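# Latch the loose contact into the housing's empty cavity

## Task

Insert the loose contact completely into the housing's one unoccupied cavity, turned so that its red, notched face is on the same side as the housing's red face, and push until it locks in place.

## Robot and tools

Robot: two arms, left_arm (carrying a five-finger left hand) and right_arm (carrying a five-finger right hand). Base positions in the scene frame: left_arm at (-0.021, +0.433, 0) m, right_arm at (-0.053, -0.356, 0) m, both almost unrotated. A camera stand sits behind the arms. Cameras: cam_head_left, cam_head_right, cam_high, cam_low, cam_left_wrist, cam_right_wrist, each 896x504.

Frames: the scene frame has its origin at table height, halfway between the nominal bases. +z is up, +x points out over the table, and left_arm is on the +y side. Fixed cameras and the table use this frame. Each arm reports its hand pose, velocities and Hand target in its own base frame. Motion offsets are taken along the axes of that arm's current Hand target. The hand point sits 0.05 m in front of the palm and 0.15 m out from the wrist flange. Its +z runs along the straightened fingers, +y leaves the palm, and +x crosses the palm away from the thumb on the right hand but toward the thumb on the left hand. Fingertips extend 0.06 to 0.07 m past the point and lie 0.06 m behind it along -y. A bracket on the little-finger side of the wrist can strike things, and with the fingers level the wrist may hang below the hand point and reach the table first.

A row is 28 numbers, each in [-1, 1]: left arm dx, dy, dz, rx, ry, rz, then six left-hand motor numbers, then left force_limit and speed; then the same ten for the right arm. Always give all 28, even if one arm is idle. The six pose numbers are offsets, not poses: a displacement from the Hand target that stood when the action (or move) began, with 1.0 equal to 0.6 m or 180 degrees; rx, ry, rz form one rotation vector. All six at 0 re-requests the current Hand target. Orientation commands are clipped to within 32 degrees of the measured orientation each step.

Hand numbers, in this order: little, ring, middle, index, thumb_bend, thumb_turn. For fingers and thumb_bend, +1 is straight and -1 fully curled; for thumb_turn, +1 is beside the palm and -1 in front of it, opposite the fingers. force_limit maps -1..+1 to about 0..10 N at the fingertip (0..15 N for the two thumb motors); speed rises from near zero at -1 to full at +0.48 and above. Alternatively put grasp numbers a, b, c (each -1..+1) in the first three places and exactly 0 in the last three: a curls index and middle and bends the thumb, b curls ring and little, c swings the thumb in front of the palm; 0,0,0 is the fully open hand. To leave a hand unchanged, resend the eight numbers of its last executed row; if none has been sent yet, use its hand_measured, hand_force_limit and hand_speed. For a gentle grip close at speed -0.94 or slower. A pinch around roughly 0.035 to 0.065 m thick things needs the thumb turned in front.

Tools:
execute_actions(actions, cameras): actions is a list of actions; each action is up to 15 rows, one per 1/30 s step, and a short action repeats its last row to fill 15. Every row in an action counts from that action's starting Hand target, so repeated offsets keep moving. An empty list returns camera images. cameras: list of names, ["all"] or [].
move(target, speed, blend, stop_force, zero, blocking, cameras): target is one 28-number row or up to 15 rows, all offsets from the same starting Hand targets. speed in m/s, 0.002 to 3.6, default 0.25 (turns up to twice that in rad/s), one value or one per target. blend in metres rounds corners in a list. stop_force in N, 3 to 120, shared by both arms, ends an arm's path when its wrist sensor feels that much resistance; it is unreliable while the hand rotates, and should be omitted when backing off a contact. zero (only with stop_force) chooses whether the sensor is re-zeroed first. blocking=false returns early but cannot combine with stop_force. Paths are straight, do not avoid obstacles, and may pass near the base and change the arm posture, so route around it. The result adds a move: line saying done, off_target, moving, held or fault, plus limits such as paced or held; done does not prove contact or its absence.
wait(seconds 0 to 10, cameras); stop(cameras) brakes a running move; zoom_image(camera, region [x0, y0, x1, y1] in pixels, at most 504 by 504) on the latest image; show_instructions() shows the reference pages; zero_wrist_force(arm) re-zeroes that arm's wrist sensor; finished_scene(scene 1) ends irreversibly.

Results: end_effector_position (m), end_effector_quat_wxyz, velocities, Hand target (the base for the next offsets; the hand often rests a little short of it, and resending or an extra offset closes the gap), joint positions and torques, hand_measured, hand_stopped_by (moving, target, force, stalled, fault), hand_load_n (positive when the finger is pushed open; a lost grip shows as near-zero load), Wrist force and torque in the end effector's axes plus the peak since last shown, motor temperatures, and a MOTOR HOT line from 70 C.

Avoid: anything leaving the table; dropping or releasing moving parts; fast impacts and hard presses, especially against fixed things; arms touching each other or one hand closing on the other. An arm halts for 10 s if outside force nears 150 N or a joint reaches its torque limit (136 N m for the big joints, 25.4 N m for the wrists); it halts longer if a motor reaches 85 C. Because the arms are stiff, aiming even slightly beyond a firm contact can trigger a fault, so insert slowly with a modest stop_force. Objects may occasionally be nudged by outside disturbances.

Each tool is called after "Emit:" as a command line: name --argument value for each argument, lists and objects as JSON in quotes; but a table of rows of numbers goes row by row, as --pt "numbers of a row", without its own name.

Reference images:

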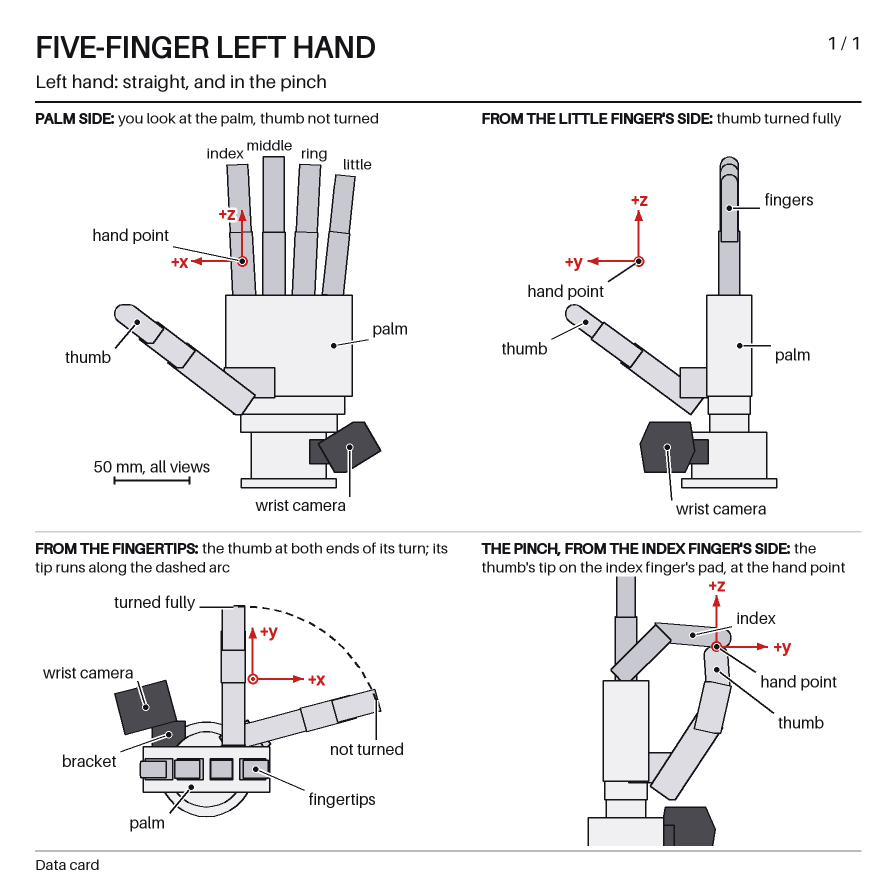

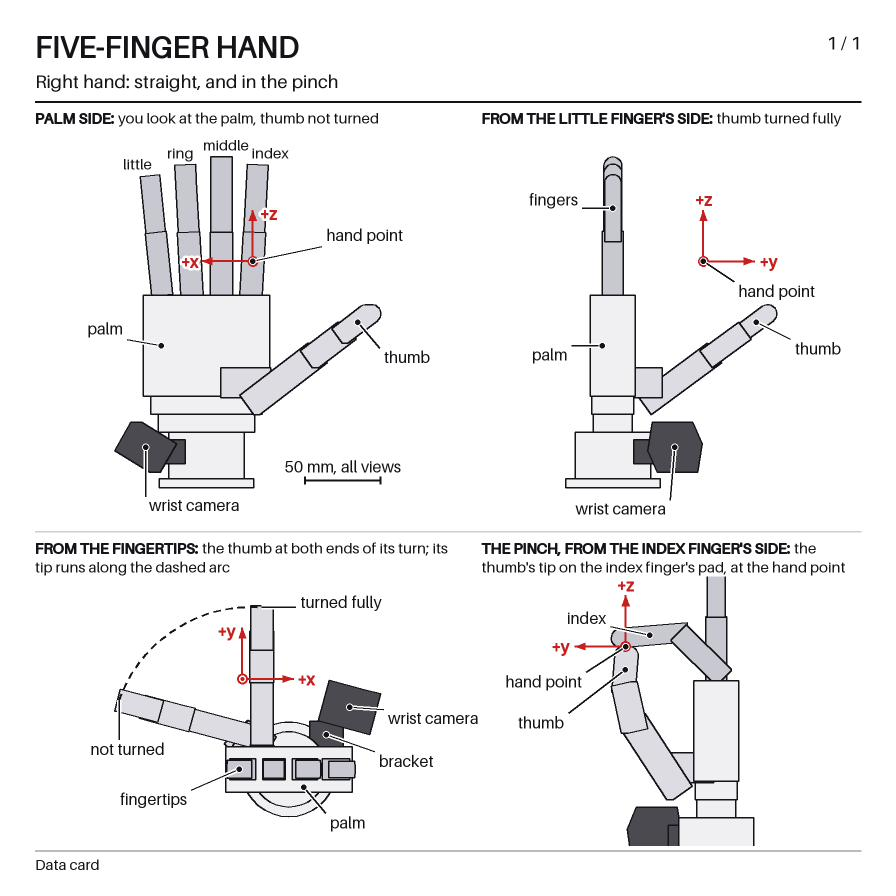

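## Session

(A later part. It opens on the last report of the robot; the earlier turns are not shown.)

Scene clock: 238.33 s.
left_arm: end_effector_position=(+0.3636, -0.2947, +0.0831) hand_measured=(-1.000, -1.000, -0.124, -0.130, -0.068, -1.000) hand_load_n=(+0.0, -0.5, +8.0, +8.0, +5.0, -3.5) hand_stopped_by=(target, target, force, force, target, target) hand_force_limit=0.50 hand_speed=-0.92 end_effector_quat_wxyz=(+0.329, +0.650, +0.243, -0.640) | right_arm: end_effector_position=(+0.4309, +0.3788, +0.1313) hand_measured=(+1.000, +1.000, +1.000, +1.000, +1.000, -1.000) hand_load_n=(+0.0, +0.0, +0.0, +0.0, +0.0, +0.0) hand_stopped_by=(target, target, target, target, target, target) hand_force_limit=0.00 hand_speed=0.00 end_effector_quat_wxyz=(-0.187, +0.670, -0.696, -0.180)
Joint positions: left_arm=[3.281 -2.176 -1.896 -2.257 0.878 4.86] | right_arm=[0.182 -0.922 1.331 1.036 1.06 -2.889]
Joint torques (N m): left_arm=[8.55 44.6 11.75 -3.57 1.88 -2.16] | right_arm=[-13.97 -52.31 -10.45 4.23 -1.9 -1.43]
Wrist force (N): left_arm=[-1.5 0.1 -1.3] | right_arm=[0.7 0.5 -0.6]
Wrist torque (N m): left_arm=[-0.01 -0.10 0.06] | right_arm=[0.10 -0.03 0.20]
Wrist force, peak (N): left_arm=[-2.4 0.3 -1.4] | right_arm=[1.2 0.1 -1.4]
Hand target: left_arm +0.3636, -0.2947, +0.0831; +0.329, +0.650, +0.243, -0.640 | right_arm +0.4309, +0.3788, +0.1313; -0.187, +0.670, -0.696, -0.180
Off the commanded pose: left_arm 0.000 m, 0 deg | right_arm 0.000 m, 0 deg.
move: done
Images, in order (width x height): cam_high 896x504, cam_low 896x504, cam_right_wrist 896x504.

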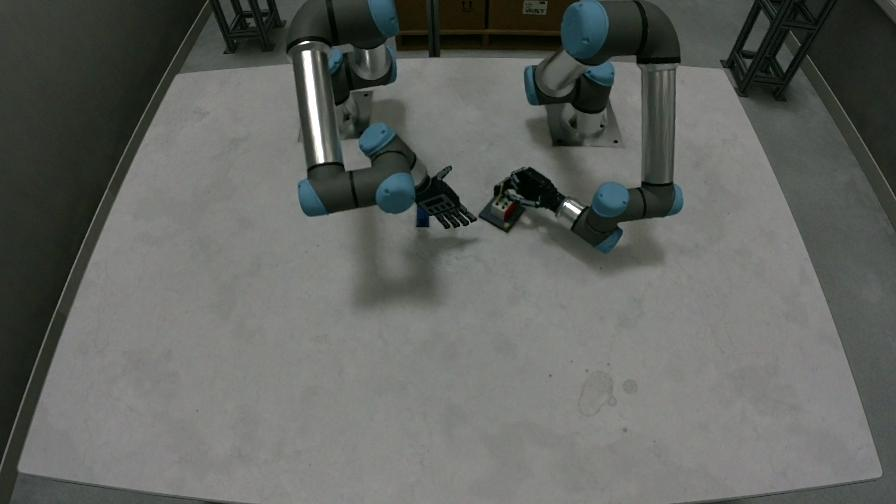

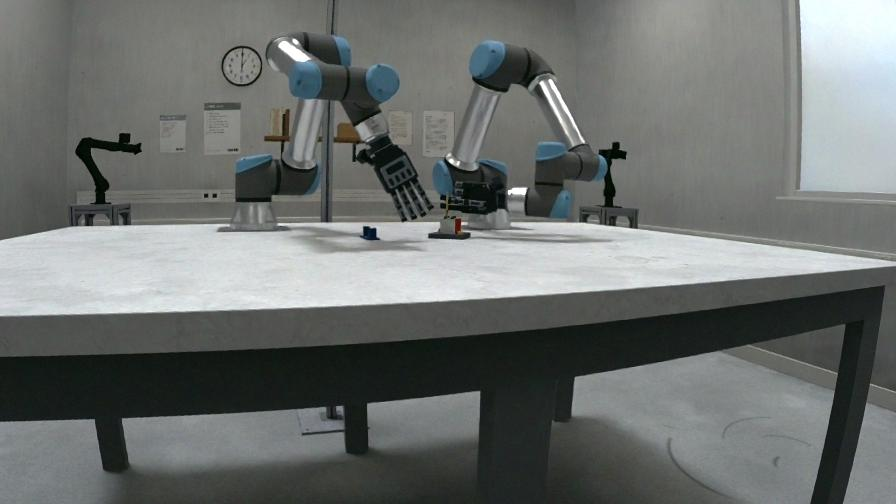

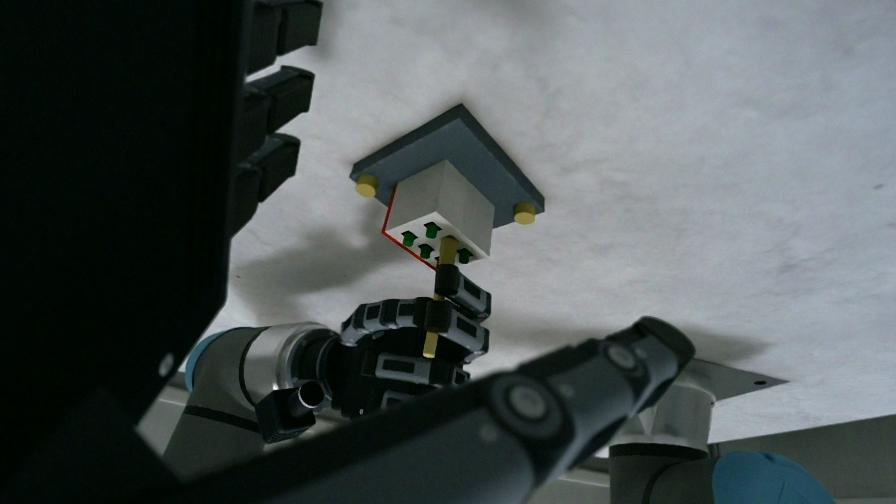

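Emit:
move --target '[-0.0049,0.0017,0.001,0.0441,-0.0052,-0.0015,-1,-1,-0.3,-0.3,-0.07,-1,0.5,-0.92,0,0,0,0,0,0,1,1,1,1,1,-1,0,0]' --speed 0.05 --cameras '["cam_right_wrist"]'

Emit:
zoom_image --camera "cam_right_wrist" --region '[430, 220, 470, 270]'

Emit:
zoom_image --camera "cam_right_wrist" --region '[410, 200, 480, 270]'

Scene clock: 243.13 s.
left_arm: end_effector_position=(+0.3636, -0.2956, +0.0862) hand_measured=(-1.000, -1.000, -0.124, -0.130, -0.068, -1.000) hand_load_n=(+0.0, +0.0, +7.5, +9.0, +4.0, -2.5) hand_stopped_by=(target, target, force, force, target, target) hand_force_limit=0.50 hand_speed=-0.92 end_effector_quat_wxyz=(+0.284, +0.666, +0.197, -0.661) end_effector_velocity=(-0.001, -0.001, -0.001) end_effector_angular_velocity=(+0.000, +0.004, +0.008) | right_arm: end_effector_position=(+0.4309, +0.3788, +0.1313) hand_measured=(+1.000, +1.000, +1.000, +1.000, +1.000, -1.000) hand_load_n=(+0.0, -0.5, +0.0, +0.0, +0.0, +0.0) hand_stopped_by=(target, target, target, target, target, target) hand_force_limit=0.00 hand_speed=0.00 end_effector_quat_wxyz=(-0.187, +0.670, -0.696, -0.180)
Joint positions: left_arm=[3.233 -2.223 -1.79 -2.314 0.97 4.855] | right_arm=[0.182 -0.922 1.331 1.036 1.06 -2.889]
Joint velocities: left_arm=[0.001 0.001 -0.007 0.002 -0.008 0] | right_arm=[within noise]
Joint torques (N m): left_arm=[9.86 48.68 0.03 -0.22 -2.46 -1.43] | right_arm=[-14.73 -51.66 -9.49 0.02 -2.31 1.26]
Wrist force (N): left_arm=[-0.2 -0.1 -1.2] | right_arm=[1.0 0.4 -0.7]
Wrist torque (N m): left_arm=[0.02 -0.06 0.06] | right_arm=[0.08 -0.08 0.21]
Wrist force, peak (N): left_arm=[-2.5 0.1 -1.4] | right_arm=[1.0 0.6 -0.8]
Hand target: left_arm +0.3637, -0.2956, +0.0862; +0.284, +0.666, +0.197, -0.661 | right_arm +0.4309, +0.3788, +0.1313; -0.187, +0.670, -0.696, -0.180
Off the commanded pose: left_arm 0.000 m, 0 deg | right_arm 0.000 m, 0 deg.
move: done
Images, in order (width x height): cam_right_wrist 896x504.

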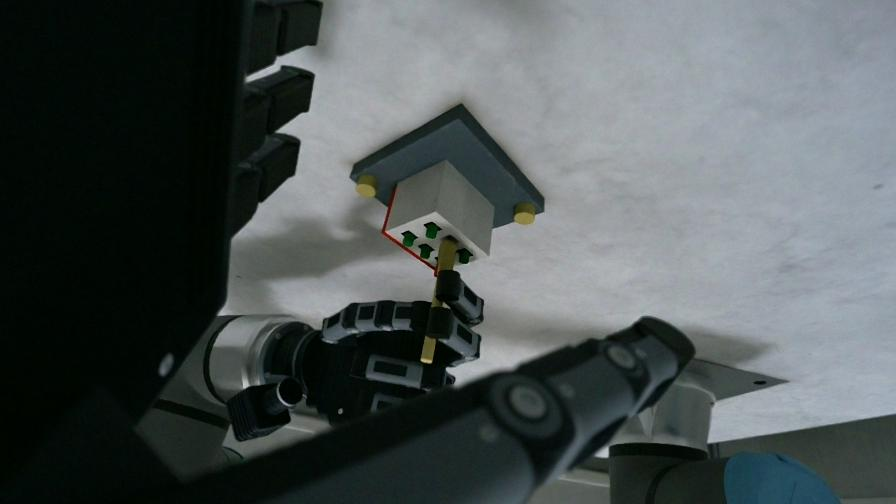

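Scaled by 10.080.

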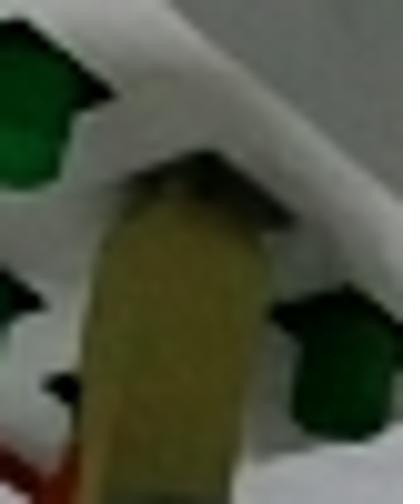

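Scaled by 7.200.

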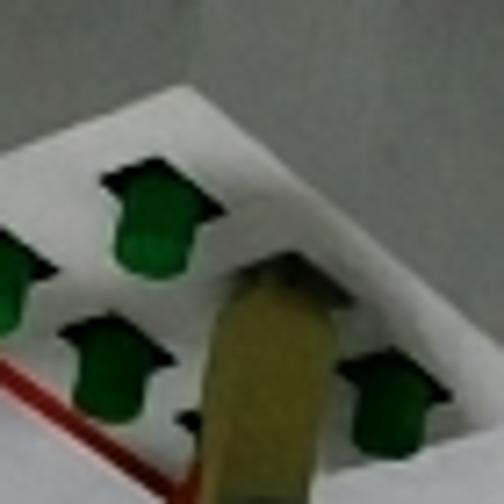

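Emit:
move --pt "0 -0.0005 0.0006 0 0 0 -1 -1 -0.3 -0.3 -0.07 -1 0.5 -0.92 0 0 0 0 0 0 1 1 1 1 1 -1 0 0" --pt "0.0091 -0.0016 0.0003 0 0 0 -1 -1 -0.3 -0.3 -0.07 -1 0.5 -0.92 0 0 0 0 0 0 1 1 1 1 1 -1 0 0" --speed 0.012 --stop_force 6 --cameras '["cam_right_wrist"]'

Emit:
zoom_image --camera "cam_right_wrist" --region '[430, 220, 470, 270]'

Scene clock: 246.53 s.
left_arm: end_effector_position=(+0.3633, -0.2956, +0.0827) hand_measured=(-1.000, -1.000, -0.124, -0.130, -0.068, -1.000) hand_load_n=(+0.0, +0.0, +8.0, +8.5, +5.0, -2.0) hand_stopped_by=(target, target, force, force, target, target) hand_force_limit=0.50 hand_speed=-0.92 end_effector_quat_wxyz=(+0.284, +0.666, +0.197, -0.661) | right_arm: end_effector_position=(+0.4309, +0.3788, +0.1313) hand_measured=(+1.000, +1.000, +1.000, +1.000, +1.000, -1.000) hand_load_n=(+0.0, +0.0, +0.0, +0.0, +0.0, +0.0) hand_stopped_by=(target, target, target, target, target, target) hand_force_limit=0.00 hand_speed=0.00 end_effector_quat_wxyz=(-0.187, +0.670, -0.696, -0.180)
Joint positions: left_arm=[3.233 -2.228 -1.792 -2.306 0.969 4.855] | right_arm=[0.182 -0.922 1.331 1.036 1.06 -2.889]
Joint torques (N m): left_arm=[12.15 47.95 19.5 -3.55 0.7 1.61] | right_arm=[-14.33 -52.98 -9.17 0.09 -2.43 1]
Wrist force (N): left_arm=[-2.0 0.1 -1.3] | right_arm=[0.8 0.3 -1.0]
Wrist torque (N m): left_arm=[0.05 -0.08 0.04] | right_arm=[0.08 -0.04 0.19]
Wrist force, peak (N): left_arm=[-10.8 1.2 -0.7] | right_arm=[0.9 0.4 -1.0]
Hand target: left_arm +0.3633, -0.2956, +0.0827; +0.284, +0.666, +0.197, -0.661 (not the last commanded pose) | right_arm +0.4309, +0.3788, +0.1313; -0.187, +0.670, -0.696, -0.180
Off the commanded pose: left_arm 0.002 m, 0 deg | right_arm 0.000 m, 0 deg.
move: contact (left_arm); path passed 1 of 2 targets
Images, in order (width x height): cam_right_wrist 896x504.

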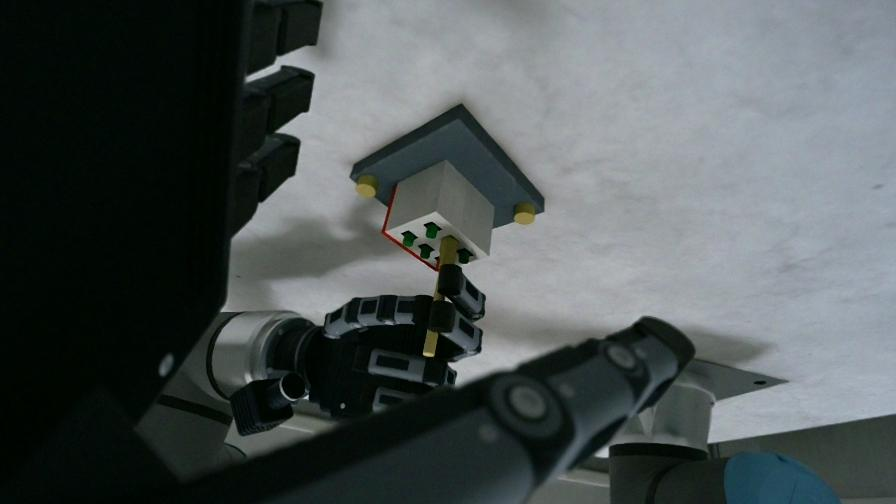

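Scaled by 10.080.

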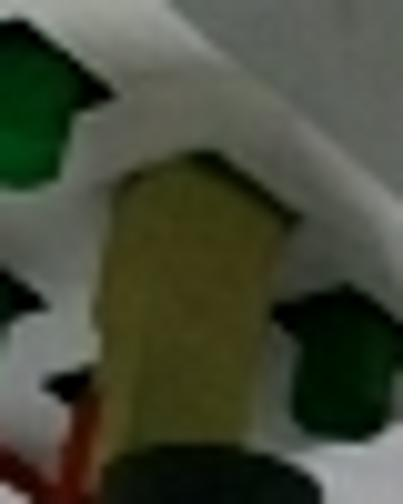

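Emit:
zoom_image --camera "cam_right_wrist" --region '[405, 225, 475, 365]'

Emit:
execute_actions --actions '[]' --cameras '["cam_low", "cam_high", "cam_head_left", "cam_head_right"]'

Emit:
zoom_image --camera "cam_low" --region '[430, 185, 480, 245]'

Emit:
zoom_image --camera "cam_high" --region '[480, 170, 530, 230]'

Scaled by 3.600.

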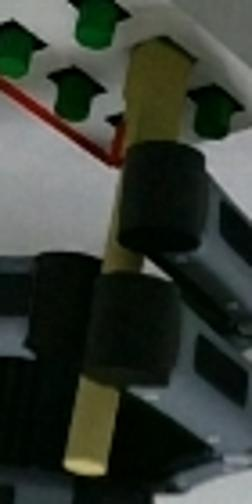

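Scene clock: 248.53 s.
left_arm: end_effector_position=(+0.3633, -0.2956, +0.0827) hand_measured=(-1.000, -1.000, -0.124, -0.130, -0.068, -1.000) hand_load_n=(+0.0, +0.0, +7.5, +8.5, +5.0, -2.0) hand_stopped_by=(target, target, force, force, target, target) hand_force_limit=0.50 hand_speed=-0.92 end_effector_quat_wxyz=(+0.284, +0.666, +0.197, -0.661) | right_arm: end_effector_position=(+0.4309, +0.3788, +0.1313) hand_measured=(+1.000, +1.000, +1.000, +1.000, +1.000, -1.000) hand_load_n=(+0.0, +0.0, +0.0, +0.0, +0.0, +0.0) hand_stopped_by=(target, target, target, target, target, target) hand_force_limit=0.00 hand_speed=0.00 end_effector_quat_wxyz=(-0.187, +0.670, -0.696, -0.180)
Joint positions: left_arm=[3.233 -2.228 -1.792 -2.306 0.969 4.855] | right_arm=[0.182 -0.922 1.331 1.036 1.06 -2.889]
Joint velocities: within noise
Joint torques (N m): left_arm=[11.81 47.72 21.6 -3.64 0.68 1.49] | right_arm=[-14.56 -52.58 -9.19 0.05 -2.32 0.85]
Motor temperatures (°C): left_arm=[27 29 35 33 38 33] | right_arm=[31 30 31 34 36 34]
Wrist force (N): left_arm=[-2.3 0.0 -1.2] | right_arm=[0.9 0.3 -0.5]
Wrist torque (N m): left_arm=[0.02 -0.06 0.03] | right_arm=[0.06 -0.07 0.20]
Wrist force, peak (N): left_arm=[-2.5 0.0 -1.2] | right_arm=[0.9 0.6 -0.9]
Hand target: left_arm +0.3633, -0.2956, +0.0827; +0.284, +0.666, +0.197, -0.661 (not the last commanded pose) | right_arm +0.4309, +0.3788, +0.1313; -0.187, +0.670, -0.696, -0.180
Off the commanded pose: left_arm 0.002 m, 0 deg | right_arm 0.000 m, 0 deg.
Images, in order (width x height): cam_head_left 896x504, cam_head_right 896x504, cam_high 896x504, cam_low 896x504.

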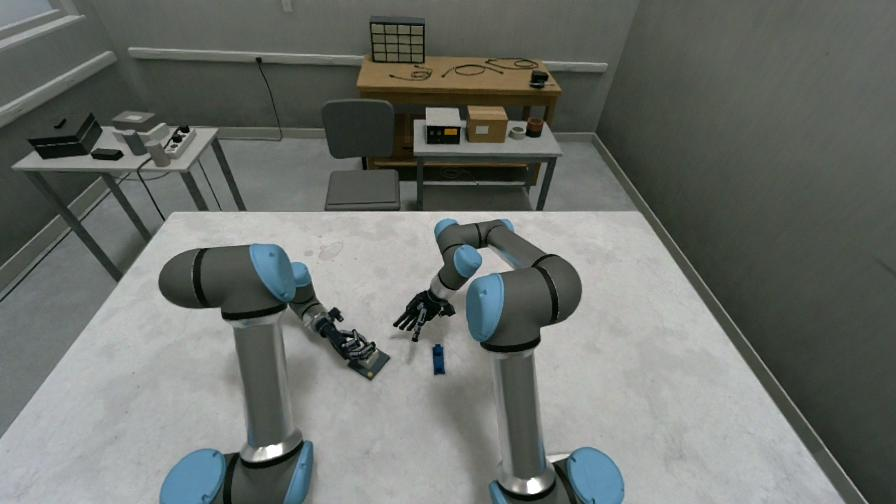

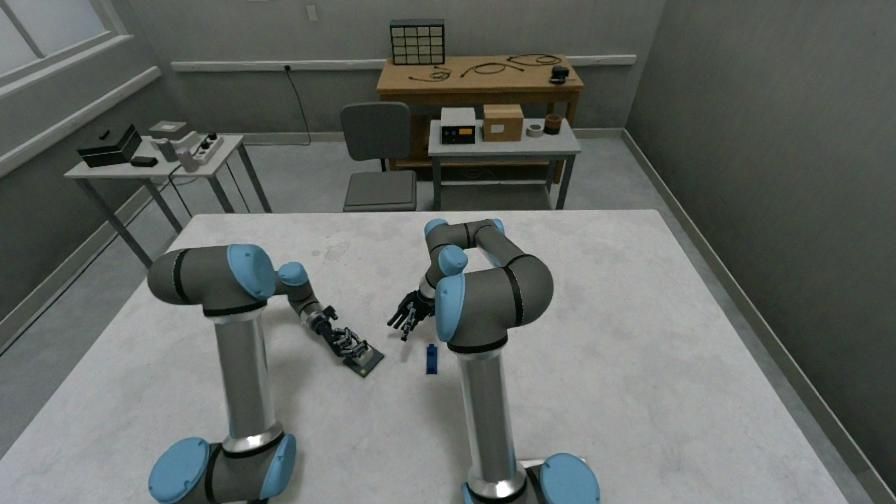

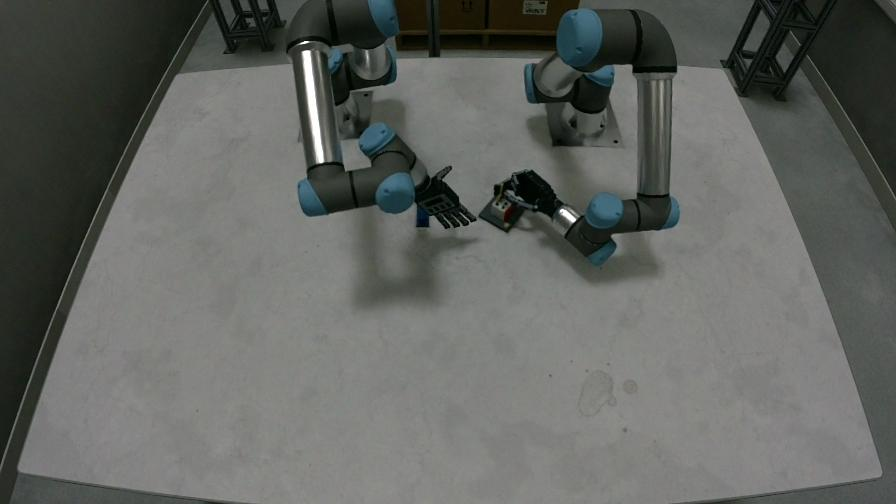

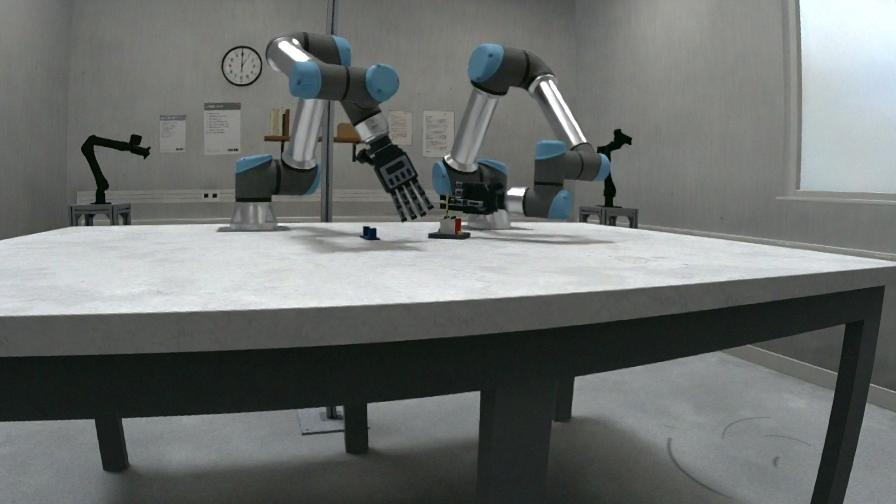

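Scaled by 8.400.

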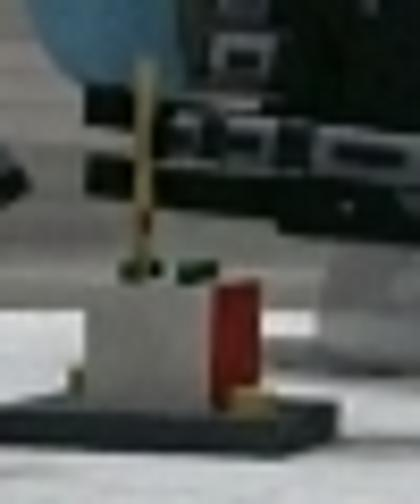

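Scaled by 8.400.

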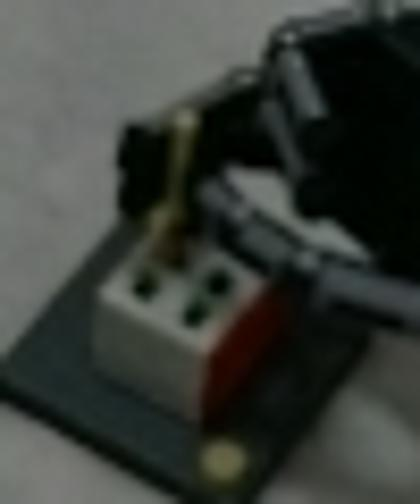

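Emit:
move --target '[-0.0012,0.0004,0.0003,0.0165,-0.002,-0.0006,-1,-1,-0.3,-0.3,-0.07,-1,0.5,-0.92,0,0,0,0,0,0,1,1,1,1,1,-1,0,0]' --speed 0.05

Emit:
move --target '[0.0066,-0.0008,-0.0002,0,0,0,-1,-1,-0.3,-0.3,-0.07,-1,0.5,-0.92,0,0,0,0,0,0,1,1,1,1,1,-1,0,0]' --speed 0.012 --stop_force 7 --cameras '["cam_right_wrist"]'

Emit:
zoom_image --camera "cam_right_wrist" --region '[430, 220, 470, 270]'

Scene clock: 251.63 s.
left_arm: end_effector_position=(+0.3632, -0.2958, +0.0835) hand_measured=(-1.000, -1.000, -0.124, -0.130, -0.068, -1.000) hand_load_n=(+0.0, +0.0, +7.5, +9.0, +4.0, -2.0) hand_stopped_by=(target, target, force, force, target, target) hand_force_limit=0.50 hand_speed=-0.92 end_effector_quat_wxyz=(+0.266, +0.671, +0.179, -0.669) end_effector_velocity=(-0.001, -0.001, -0.001) end_effector_angular_velocity=(+0.000, +0.004, +0.007) | right_arm: end_effector_position=(+0.4309, +0.3788, +0.1313) hand_measured=(+1.000, +1.000, +1.000, +1.000, +1.000, -1.000) hand_load_n=(+0.0, +0.0, +0.0, -0.5, +0.0, +0.0) hand_stopped_by=(target, target, target, target, target, target) hand_force_limit=0.00 hand_speed=0.00 end_effector_quat_wxyz=(-0.187, +0.670, -0.696, -0.180)
Joint positions: left_arm=[3.215 -2.246 -1.753 -2.327 1.004 4.853] | right_arm=[0.182 -0.922 1.331 1.036 1.06 -2.889]
Joint velocities: left_arm=[0.001 0.001 -0.007 0.002 -0.007 0] | right_arm=[within noise]
Joint torques (N m): left_arm=[9.98 49.67 1.2 -0.33 -2.8 -1.52] | right_arm=[-13.84 -52.81 -10.66 0.02 -2.32 0.55]
Wrist force (N): left_arm=[-0.1 0.2 -1.1] | right_arm=[0.9 0.3 -0.6]
Wrist torque (N m): left_arm=[0.06 -0.08 0.05] | right_arm=[0.07 -0.07 0.21]
Wrist force, peak (N): left_arm=[-2.4 0.2 -1.3] | right_arm=[1.0 0.4 -1.0]
Hand target: left_arm +0.3633, -0.2958, +0.0835; +0.267, +0.671, +0.180, -0.668 | right_arm +0.4309, +0.3788, +0.1313; -0.187, +0.670, -0.696, -0.180
Off the commanded pose: left_arm 0.000 m, 0 deg | right_arm 0.000 m, 0 deg.
move: done

Scene clock: 252.80 s.
left_arm: end_effector_position=(+0.3632, -0.2958, +0.0823) hand_measured=(-1.000, -1.000, -0.124, -0.130, -0.068, -1.000) hand_load_n=(+0.0, +0.0, +7.5, +8.5, +5.0, -2.5) hand_stopped_by=(target, target, force, force, target, target) hand_force_limit=0.50 hand_speed=-0.92 end_effector_quat_wxyz=(+0.267, +0.671, +0.180, -0.668) | right_arm: end_effector_position=(+0.4309, +0.3788, +0.1313) hand_measured=(+1.000, +1.000, +1.000, +1.000, +1.000, -1.000) hand_load_n=(+0.0, +0.0, +0.0, +0.0, +0.0, -0.5) hand_stopped_by=(target, target, target, target, target, target) hand_force_limit=0.00 hand_speed=0.00 end_effector_quat_wxyz=(-0.187, +0.670, -0.696, -0.180)
Joint positions: left_arm=[3.215 -2.248 -1.754 -2.324 1.003 4.853] | right_arm=[0.182 -0.922 1.331 1.036 1.06 -2.889]
Joint torques (N m): left_arm=[-3.25 48.2 20.84 -3.1 -2.62 -0.71] | right_arm=[-13.76 -51.94 -9.48 0.05 -2.31 0.38]
Wrist force (N): left_arm=[-4.7 0.5 -0.9] | right_arm=[0.8 0.4 -0.5]
Wrist torque (N m): left_arm=[0.07 -0.08 0.01] | right_arm=[0.07 -0.06 0.20]
Wrist force, peak (N): left_arm=[-12.1 1.0 -0.5] | right_arm=[0.8 0.6 -0.9]
Hand target: left_arm +0.3632, -0.2958, +0.0823; +0.267, +0.671, +0.180, -0.668 (not the last commanded pose) | right_arm +0.4309, +0.3788, +0.1313; -0.187, +0.670, -0.696, -0.180
Off the commanded pose: left_arm 0.003 m, 0 deg | right_arm 0.000 m, 0 deg.
move: contact (left_arm)
Images, in order (width x height): cam_right_wrist 896x504.

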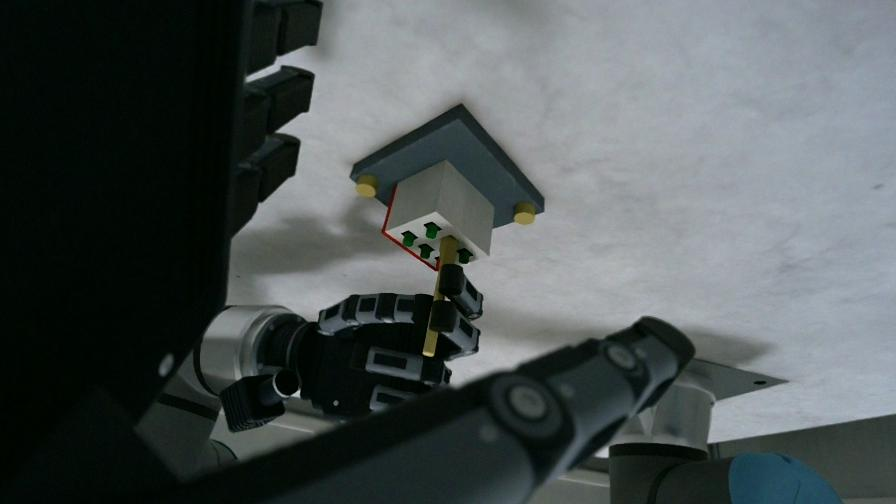

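Scaled by 10.080.

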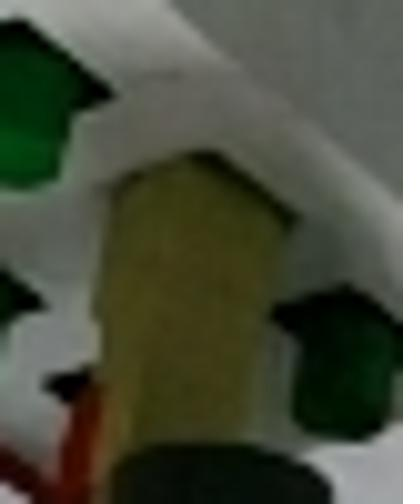

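Emit:
move --pt "-0.0008 0.0008 0.0004 0 0 0 -1 -1 -0.3 -0.3 -0.07 -1 0.5 -0.92 0 0 0 0 0 0 1 1 1 1 1 -1 0 0" --pt "0.0066 -0.0001 0.0002 0 0 0 -1 -1 -0.3 -0.3 -0.07 -1 0.5 -0.92 0 0 0 0 0 0 1 1 1 1 1 -1 0 0" --speed 0.012 --stop_force 7

Scene clock: 256.97 s.
left_arm: end_effector_position=(+0.3633, -0.2963, +0.0818) hand_measured=(-1.000, -1.000, -0.124, -0.130, -0.068, -1.000) hand_load_n=(+0.5, +0.0, +7.5, +9.0, +4.5, -2.5) hand_stopped_by=(target, target, force, force, target, target) hand_force_limit=0.50 hand_speed=-0.92 end_effector_quat_wxyz=(+0.267, +0.671, +0.180, -0.668) | right_arm: end_effector_position=(+0.4309, +0.3788, +0.1313) hand_measured=(+1.000, +1.000, +1.000, +1.000, +1.000, -1.000) hand_load_n=(+0.0, +0.0, +0.0, +0.0, +0.0, +0.0) hand_stopped_by=(target, target, target, target, target, target) hand_force_limit=0.00 hand_speed=0.00 end_effector_quat_wxyz=(-0.187, +0.670, -0.696, -0.180)
Joint positions: left_arm=[3.214 -2.249 -1.753 -2.323 1.002 4.853] | right_arm=[0.182 -0.922 1.331 1.036 1.06 -2.889]
Joint torques (N m): left_arm=[-10.16 49.17 15.13 -3.82 -2.6 0.36] | right_arm=[-13.91 -52.25 -9.95 0.23 -2.11 -0.17]
Wrist force (N): left_arm=[-1.3 -0.4 -1.6] | right_arm=[0.9 0.3 -0.9]
Wrist torque (N m): left_arm=[0.06 -0.07 0.04] | right_arm=[0.08 -0.07 0.21]
Wrist force, peak (N): left_arm=[-11.6 1.0 -0.8] | right_arm=[1.0 0.7 -0.8]
Hand target: left_arm +0.3633, -0.2963, +0.0818; +0.267, +0.671, +0.180, -0.668 (not the last commanded pose) | right_arm +0.4309, +0.3788, +0.1313; -0.187, +0.670, -0.696, -0.180
Off the commanded pose: left_arm 0.003 m, 0 deg | right_arm 0.000 m, 0 deg.
move: contact (left_arm); path passed 1 of 2 targets

Emit:
move --pt "-0.0008 0.0008 0.0 0 0 0 -1 -1 -0.3 -0.3 -0.07 -1 0.5 -0.92 0 0 0 0 0 0 1 1 1 1 1 -1 0 0" --pt "0.0066 -0.0001 -0.0002 0 0 0 -1 -1 -0.3 -0.3 -0.07 -1 0.5 -0.92 0 0 0 0 0 0 1 1 1 1 1 -1 0 0" --speed 0.012 --stop_force 7

Scene clock: 258.83 s.
left_arm: end_effector_position=(+0.3635, -0.2967, +0.0778) hand_measured=(-1.000, -1.000, -0.124, -0.130, -0.068, -1.000) hand_load_n=(+0.0, +0.0, +8.5, +7.0, +6.5, -2.0) hand_stopped_by=(target, target, force, force, target, target) hand_force_limit=0.50 hand_speed=-0.92 end_effector_quat_wxyz=(+0.267, +0.671, +0.180, -0.668) | right_arm: end_effector_position=(+0.4309, +0.3788, +0.1313) hand_measured=(+1.000, +1.000, +1.000, +1.000, +1.000, -1.000) hand_load_n=(+0.0, +0.0, +0.0, +0.0, +0.0, +0.0) hand_stopped_by=(target, target, target, target, target, target) hand_force_limit=0.00 hand_speed=0.00 end_effector_quat_wxyz=(-0.187, +0.670, -0.696, -0.180)
Joint positions: left_arm=[3.213 -2.257 -1.753 -2.316 1.002 4.853] | right_arm=[0.182 -0.922 1.331 1.036 1.06 -2.889]
Joint torques (N m): left_arm=[6.14 49.99 0.64 -3.82 0.35 1.7] | right_arm=[-14.74 -52.5 -9.21 0.1 -2.26 -0.33]
Wrist force (N): left_arm=[-0.4 -1.0 -2.6] | right_arm=[0.8 0.5 -0.7]
Wrist torque (N m): left_arm=[0.08 -0.03 0.02] | right_arm=[0.11 -0.05 0.20]
Wrist force, peak (N): left_arm=[-4.5 -1.1 -1.2] | right_arm=[1.1 0.5 -0.7]
Hand target: left_arm +0.3635, -0.2967, +0.0779; +0.267, +0.671, +0.180, -0.668 | right_arm +0.4309, +0.3788, +0.1313; -0.187, +0.670, -0.696, -0.180
Off the commanded pose: left_arm 0.000 m, 0 deg | right_arm 0.000 m, 0 deg.
move: done

Emit:
move --pt "0 -0.0003 -0.0006 0 0 0 -1 -1 -0.3 -0.3 -0.07 -1 0.5 -0.92 0 0 0 0 0 0 1 1 1 1 1 -1 0 0" --pt "0.0132 -0.0019 -0.0011 0 0 0 -1 -1 -0.3 -0.3 -0.07 -1 0.5 -0.92 0 0 0 0 0 0 1 1 1 1 1 -1 0 0" --speed 0.012 --stop_force 10 --cameras '["cam_right_wrist","cam_low","cam_high","cam_left_wrist"]'

Emit:
zoom_image --camera "cam_right_wrist" --region '[400, 200, 500, 370]'

Scene clock: 261.77 s.
left_arm: end_effector_position=(+0.3637, -0.2963, +0.0698) hand_measured=(-1.000, -1.000, -0.124, -0.130, -0.068, -1.000) hand_load_n=(+0.0, +0.0, +7.5, +9.0, +7.5, -1.5) hand_stopped_by=(target, target, force, force, target, target) hand_force_limit=0.50 hand_speed=-0.92 end_effector_quat_wxyz=(+0.267, +0.671, +0.180, -0.668) | right_arm: end_effector_position=(+0.4309, +0.3788, +0.1313) hand_measured=(+1.000, +1.000, +1.000, +1.000, +1.000, -1.000) hand_load_n=(+0.0, +0.0, +0.0, +0.0, +0.0, +0.0) hand_stopped_by=(target, target, target, target, target, target) hand_force_limit=0.00 hand_speed=0.00 end_effector_quat_wxyz=(-0.187, +0.670, -0.696, -0.180)
Joint positions: left_arm=[3.214 -2.272 -1.754 -2.3 1.003 4.853] | right_arm=[0.182 -0.922 1.331 1.036 1.06 -2.889]
Joint torques (N m): left_arm=[3 49.45 7.09 -2.66 -0.14 -1.88] | right_arm=[-14.41 -52.31 -10.32 -0.01 -2.16 -0.63]
Wrist force (N): left_arm=[-2.4 -2.1 -0.5] | right_arm=[1.0 0.3 -0.7]
Wrist torque (N m): left_arm=[0.07 -0.09 0.05] | right_arm=[0.08 -0.09 0.21]
Wrist force, peak (N): left_arm=[-4.1 -1.6 -0.5] | right_arm=[1.1 0.5 -1.0]
Hand target: left_arm +0.3637, -0.2963, +0.0698; +0.267, +0.671, +0.180, -0.668 | right_arm +0.4309, +0.3788, +0.1313; -0.187, +0.670, -0.696, -0.180
Off the commanded pose: left_arm 0.000 m, 0 deg | right_arm 0.000 m, 0 deg.
move: done
Images, in order (width x height): cam_high 896x504, cam_low 896x504, cam_left_wrist 896x504, cam_right_wrist 896x504.

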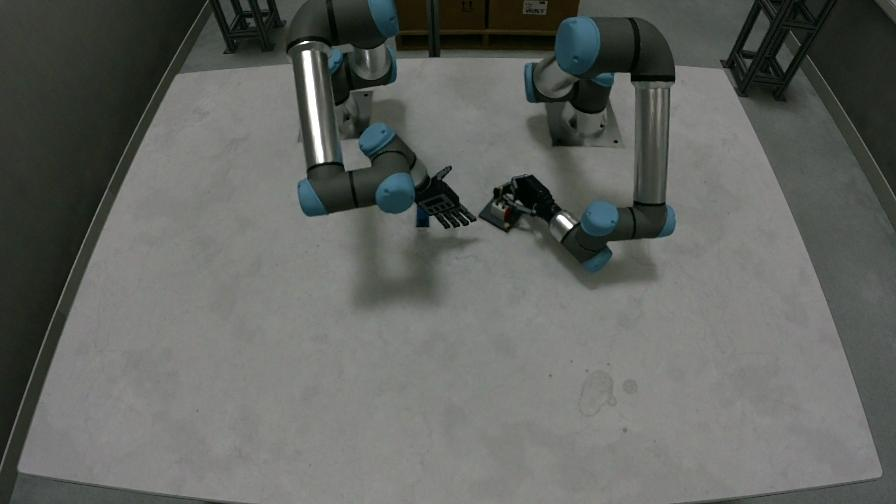

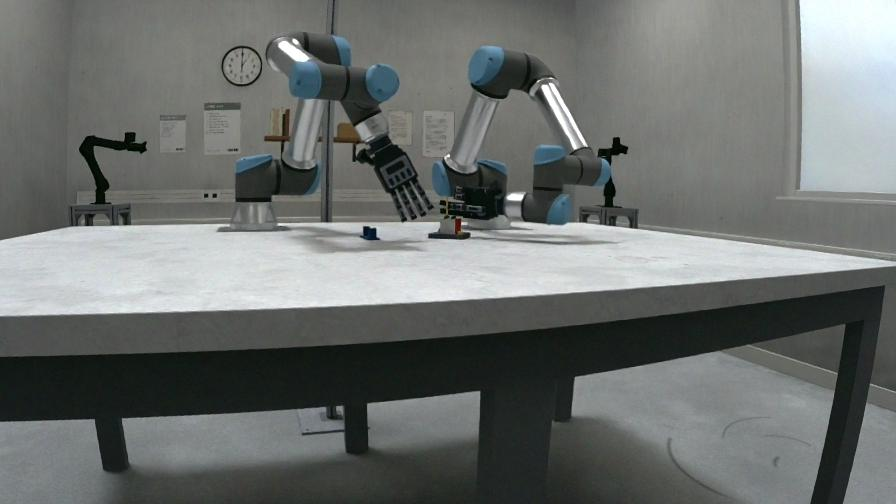

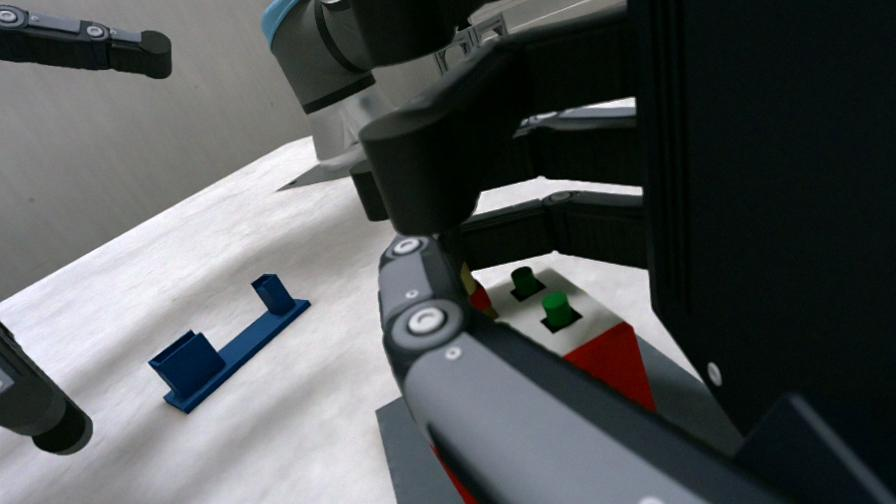

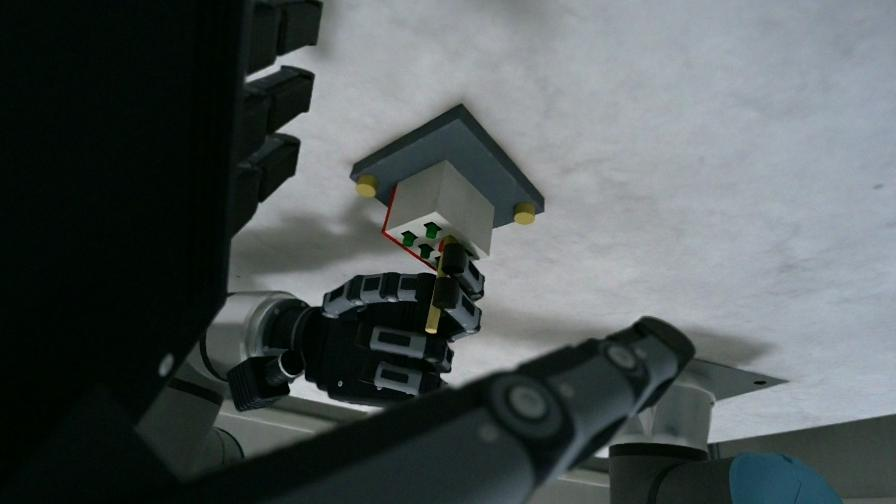

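Scaled by 2.965.

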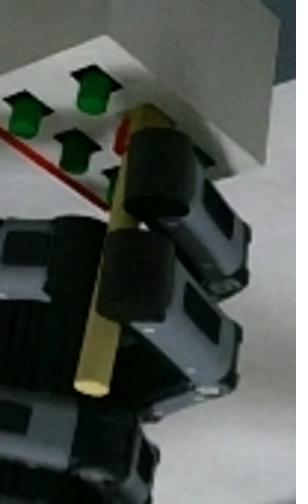

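Emit:
move --pt "0 -0.0004 0.0001 0 0 0 -1 -1 -0.3 -0.3 -0.07 -1 0.5 -0.92 0 0 0 0 0 0 1 1 1 1 1 -1 0 0" --pt "0.0116 -0.0018 -0.0003 0 0 0 -1 -1 -0.3 -0.3 -0.07 -1 0.5 -0.92 0 0 0 0 0 0 1 1 1 1 1 -1 0 0" --speed 0.012 --stop_force 12 --cameras '["cam_right_wrist","cam_left_wrist"]'

Emit:
zoom_image --camera "cam_right_wrist" --region '[400, 200, 500, 370]'

Emit:
zoom_image --camera "cam_left_wrist" --region '[420, 220, 680, 420]'

Scene clock: 264.30 s.
left_arm: end_effector_position=(+0.3635, -0.2961, +0.0661) hand_measured=(-1.000, -1.000, -0.124, -0.130, -0.068, -1.000) hand_load_n=(+0.0, +0.0, +8.0, +8.5, +7.0, -1.0) hand_stopped_by=(target, target, force, force, target, target) hand_force_limit=0.50 hand_speed=-0.92 end_effector_quat_wxyz=(+0.267, +0.671, +0.180, -0.668) | right_arm: end_effector_position=(+0.4309, +0.3788, +0.1313) hand_measured=(+1.000, +1.000, +1.000, +1.000, +1.000, -1.000) hand_load_n=(+0.0, +0.0, +0.0, +0.0, +0.0, +0.0) hand_stopped_by=(target, target, target, target, target, target) hand_force_limit=0.00 hand_speed=0.00 end_effector_quat_wxyz=(-0.187, +0.670, -0.696, -0.180)
Joint positions: left_arm=[3.214 -2.278 -1.755 -2.292 1.003 4.853] | right_arm=[0.182 -0.922 1.331 1.036 1.06 -2.889]
Joint torques (N m): left_arm=[3.58 46.64 12.69 -1.54 1.92 -2.21] | right_arm=[-13.83 -52.17 -9.14 0.18 -2.38 -0.96]
Wrist force (N): left_arm=[-11.1 0.9 -0.8] | right_arm=[0.9 0.5 -0.5]
Wrist torque (N m): left_arm=[0.06 -0.12 -0.23] | right_arm=[0.09 -0.06 0.20]
Wrist force, peak (N): left_arm=[-24.7 2.6 -1.4] | right_arm=[1.2 0.5 -0.8]
Hand target: left_arm +0.3635, -0.2961, +0.0661; +0.267, +0.671, +0.180, -0.668 (not the last commanded pose) | right_arm +0.4309, +0.3788, +0.1313; -0.187, +0.670, -0.696, -0.180
Off the commanded pose: left_arm 0.003 m, 0 deg | right_arm 0.000 m, 0 deg.
move: contact (left_arm); path passed 1 of 2 targets
Images, in order (width x height): cam_left_wrist 896x504, cam_right_wrist 896x504.

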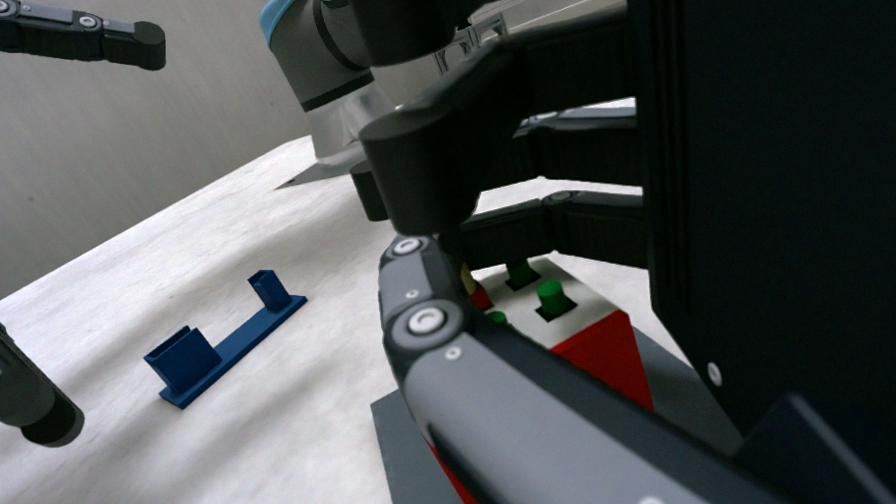

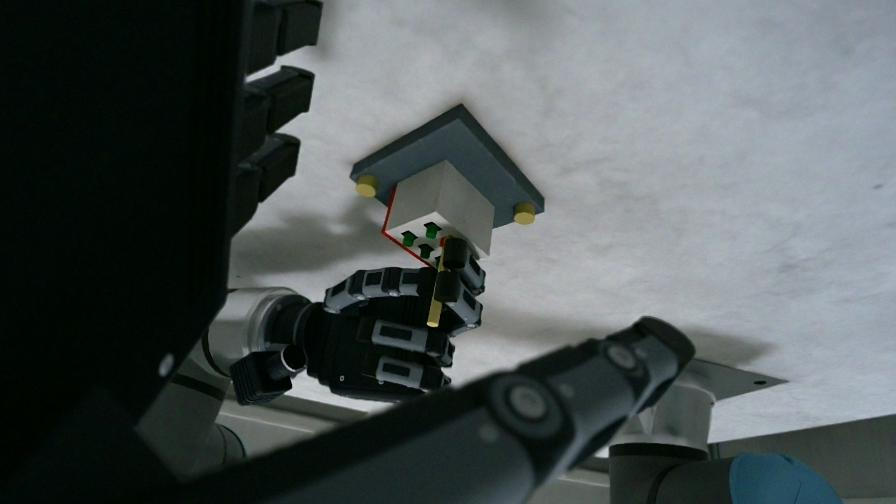

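Scaled by 2.965.

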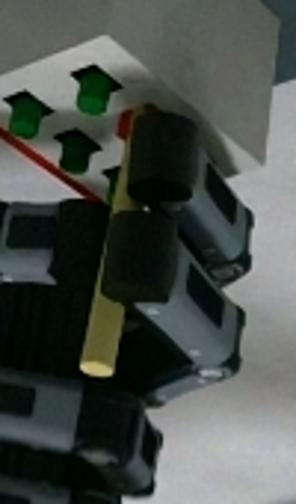

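Scaled by 1.938.

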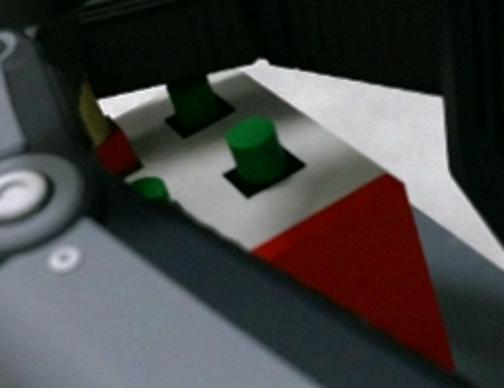

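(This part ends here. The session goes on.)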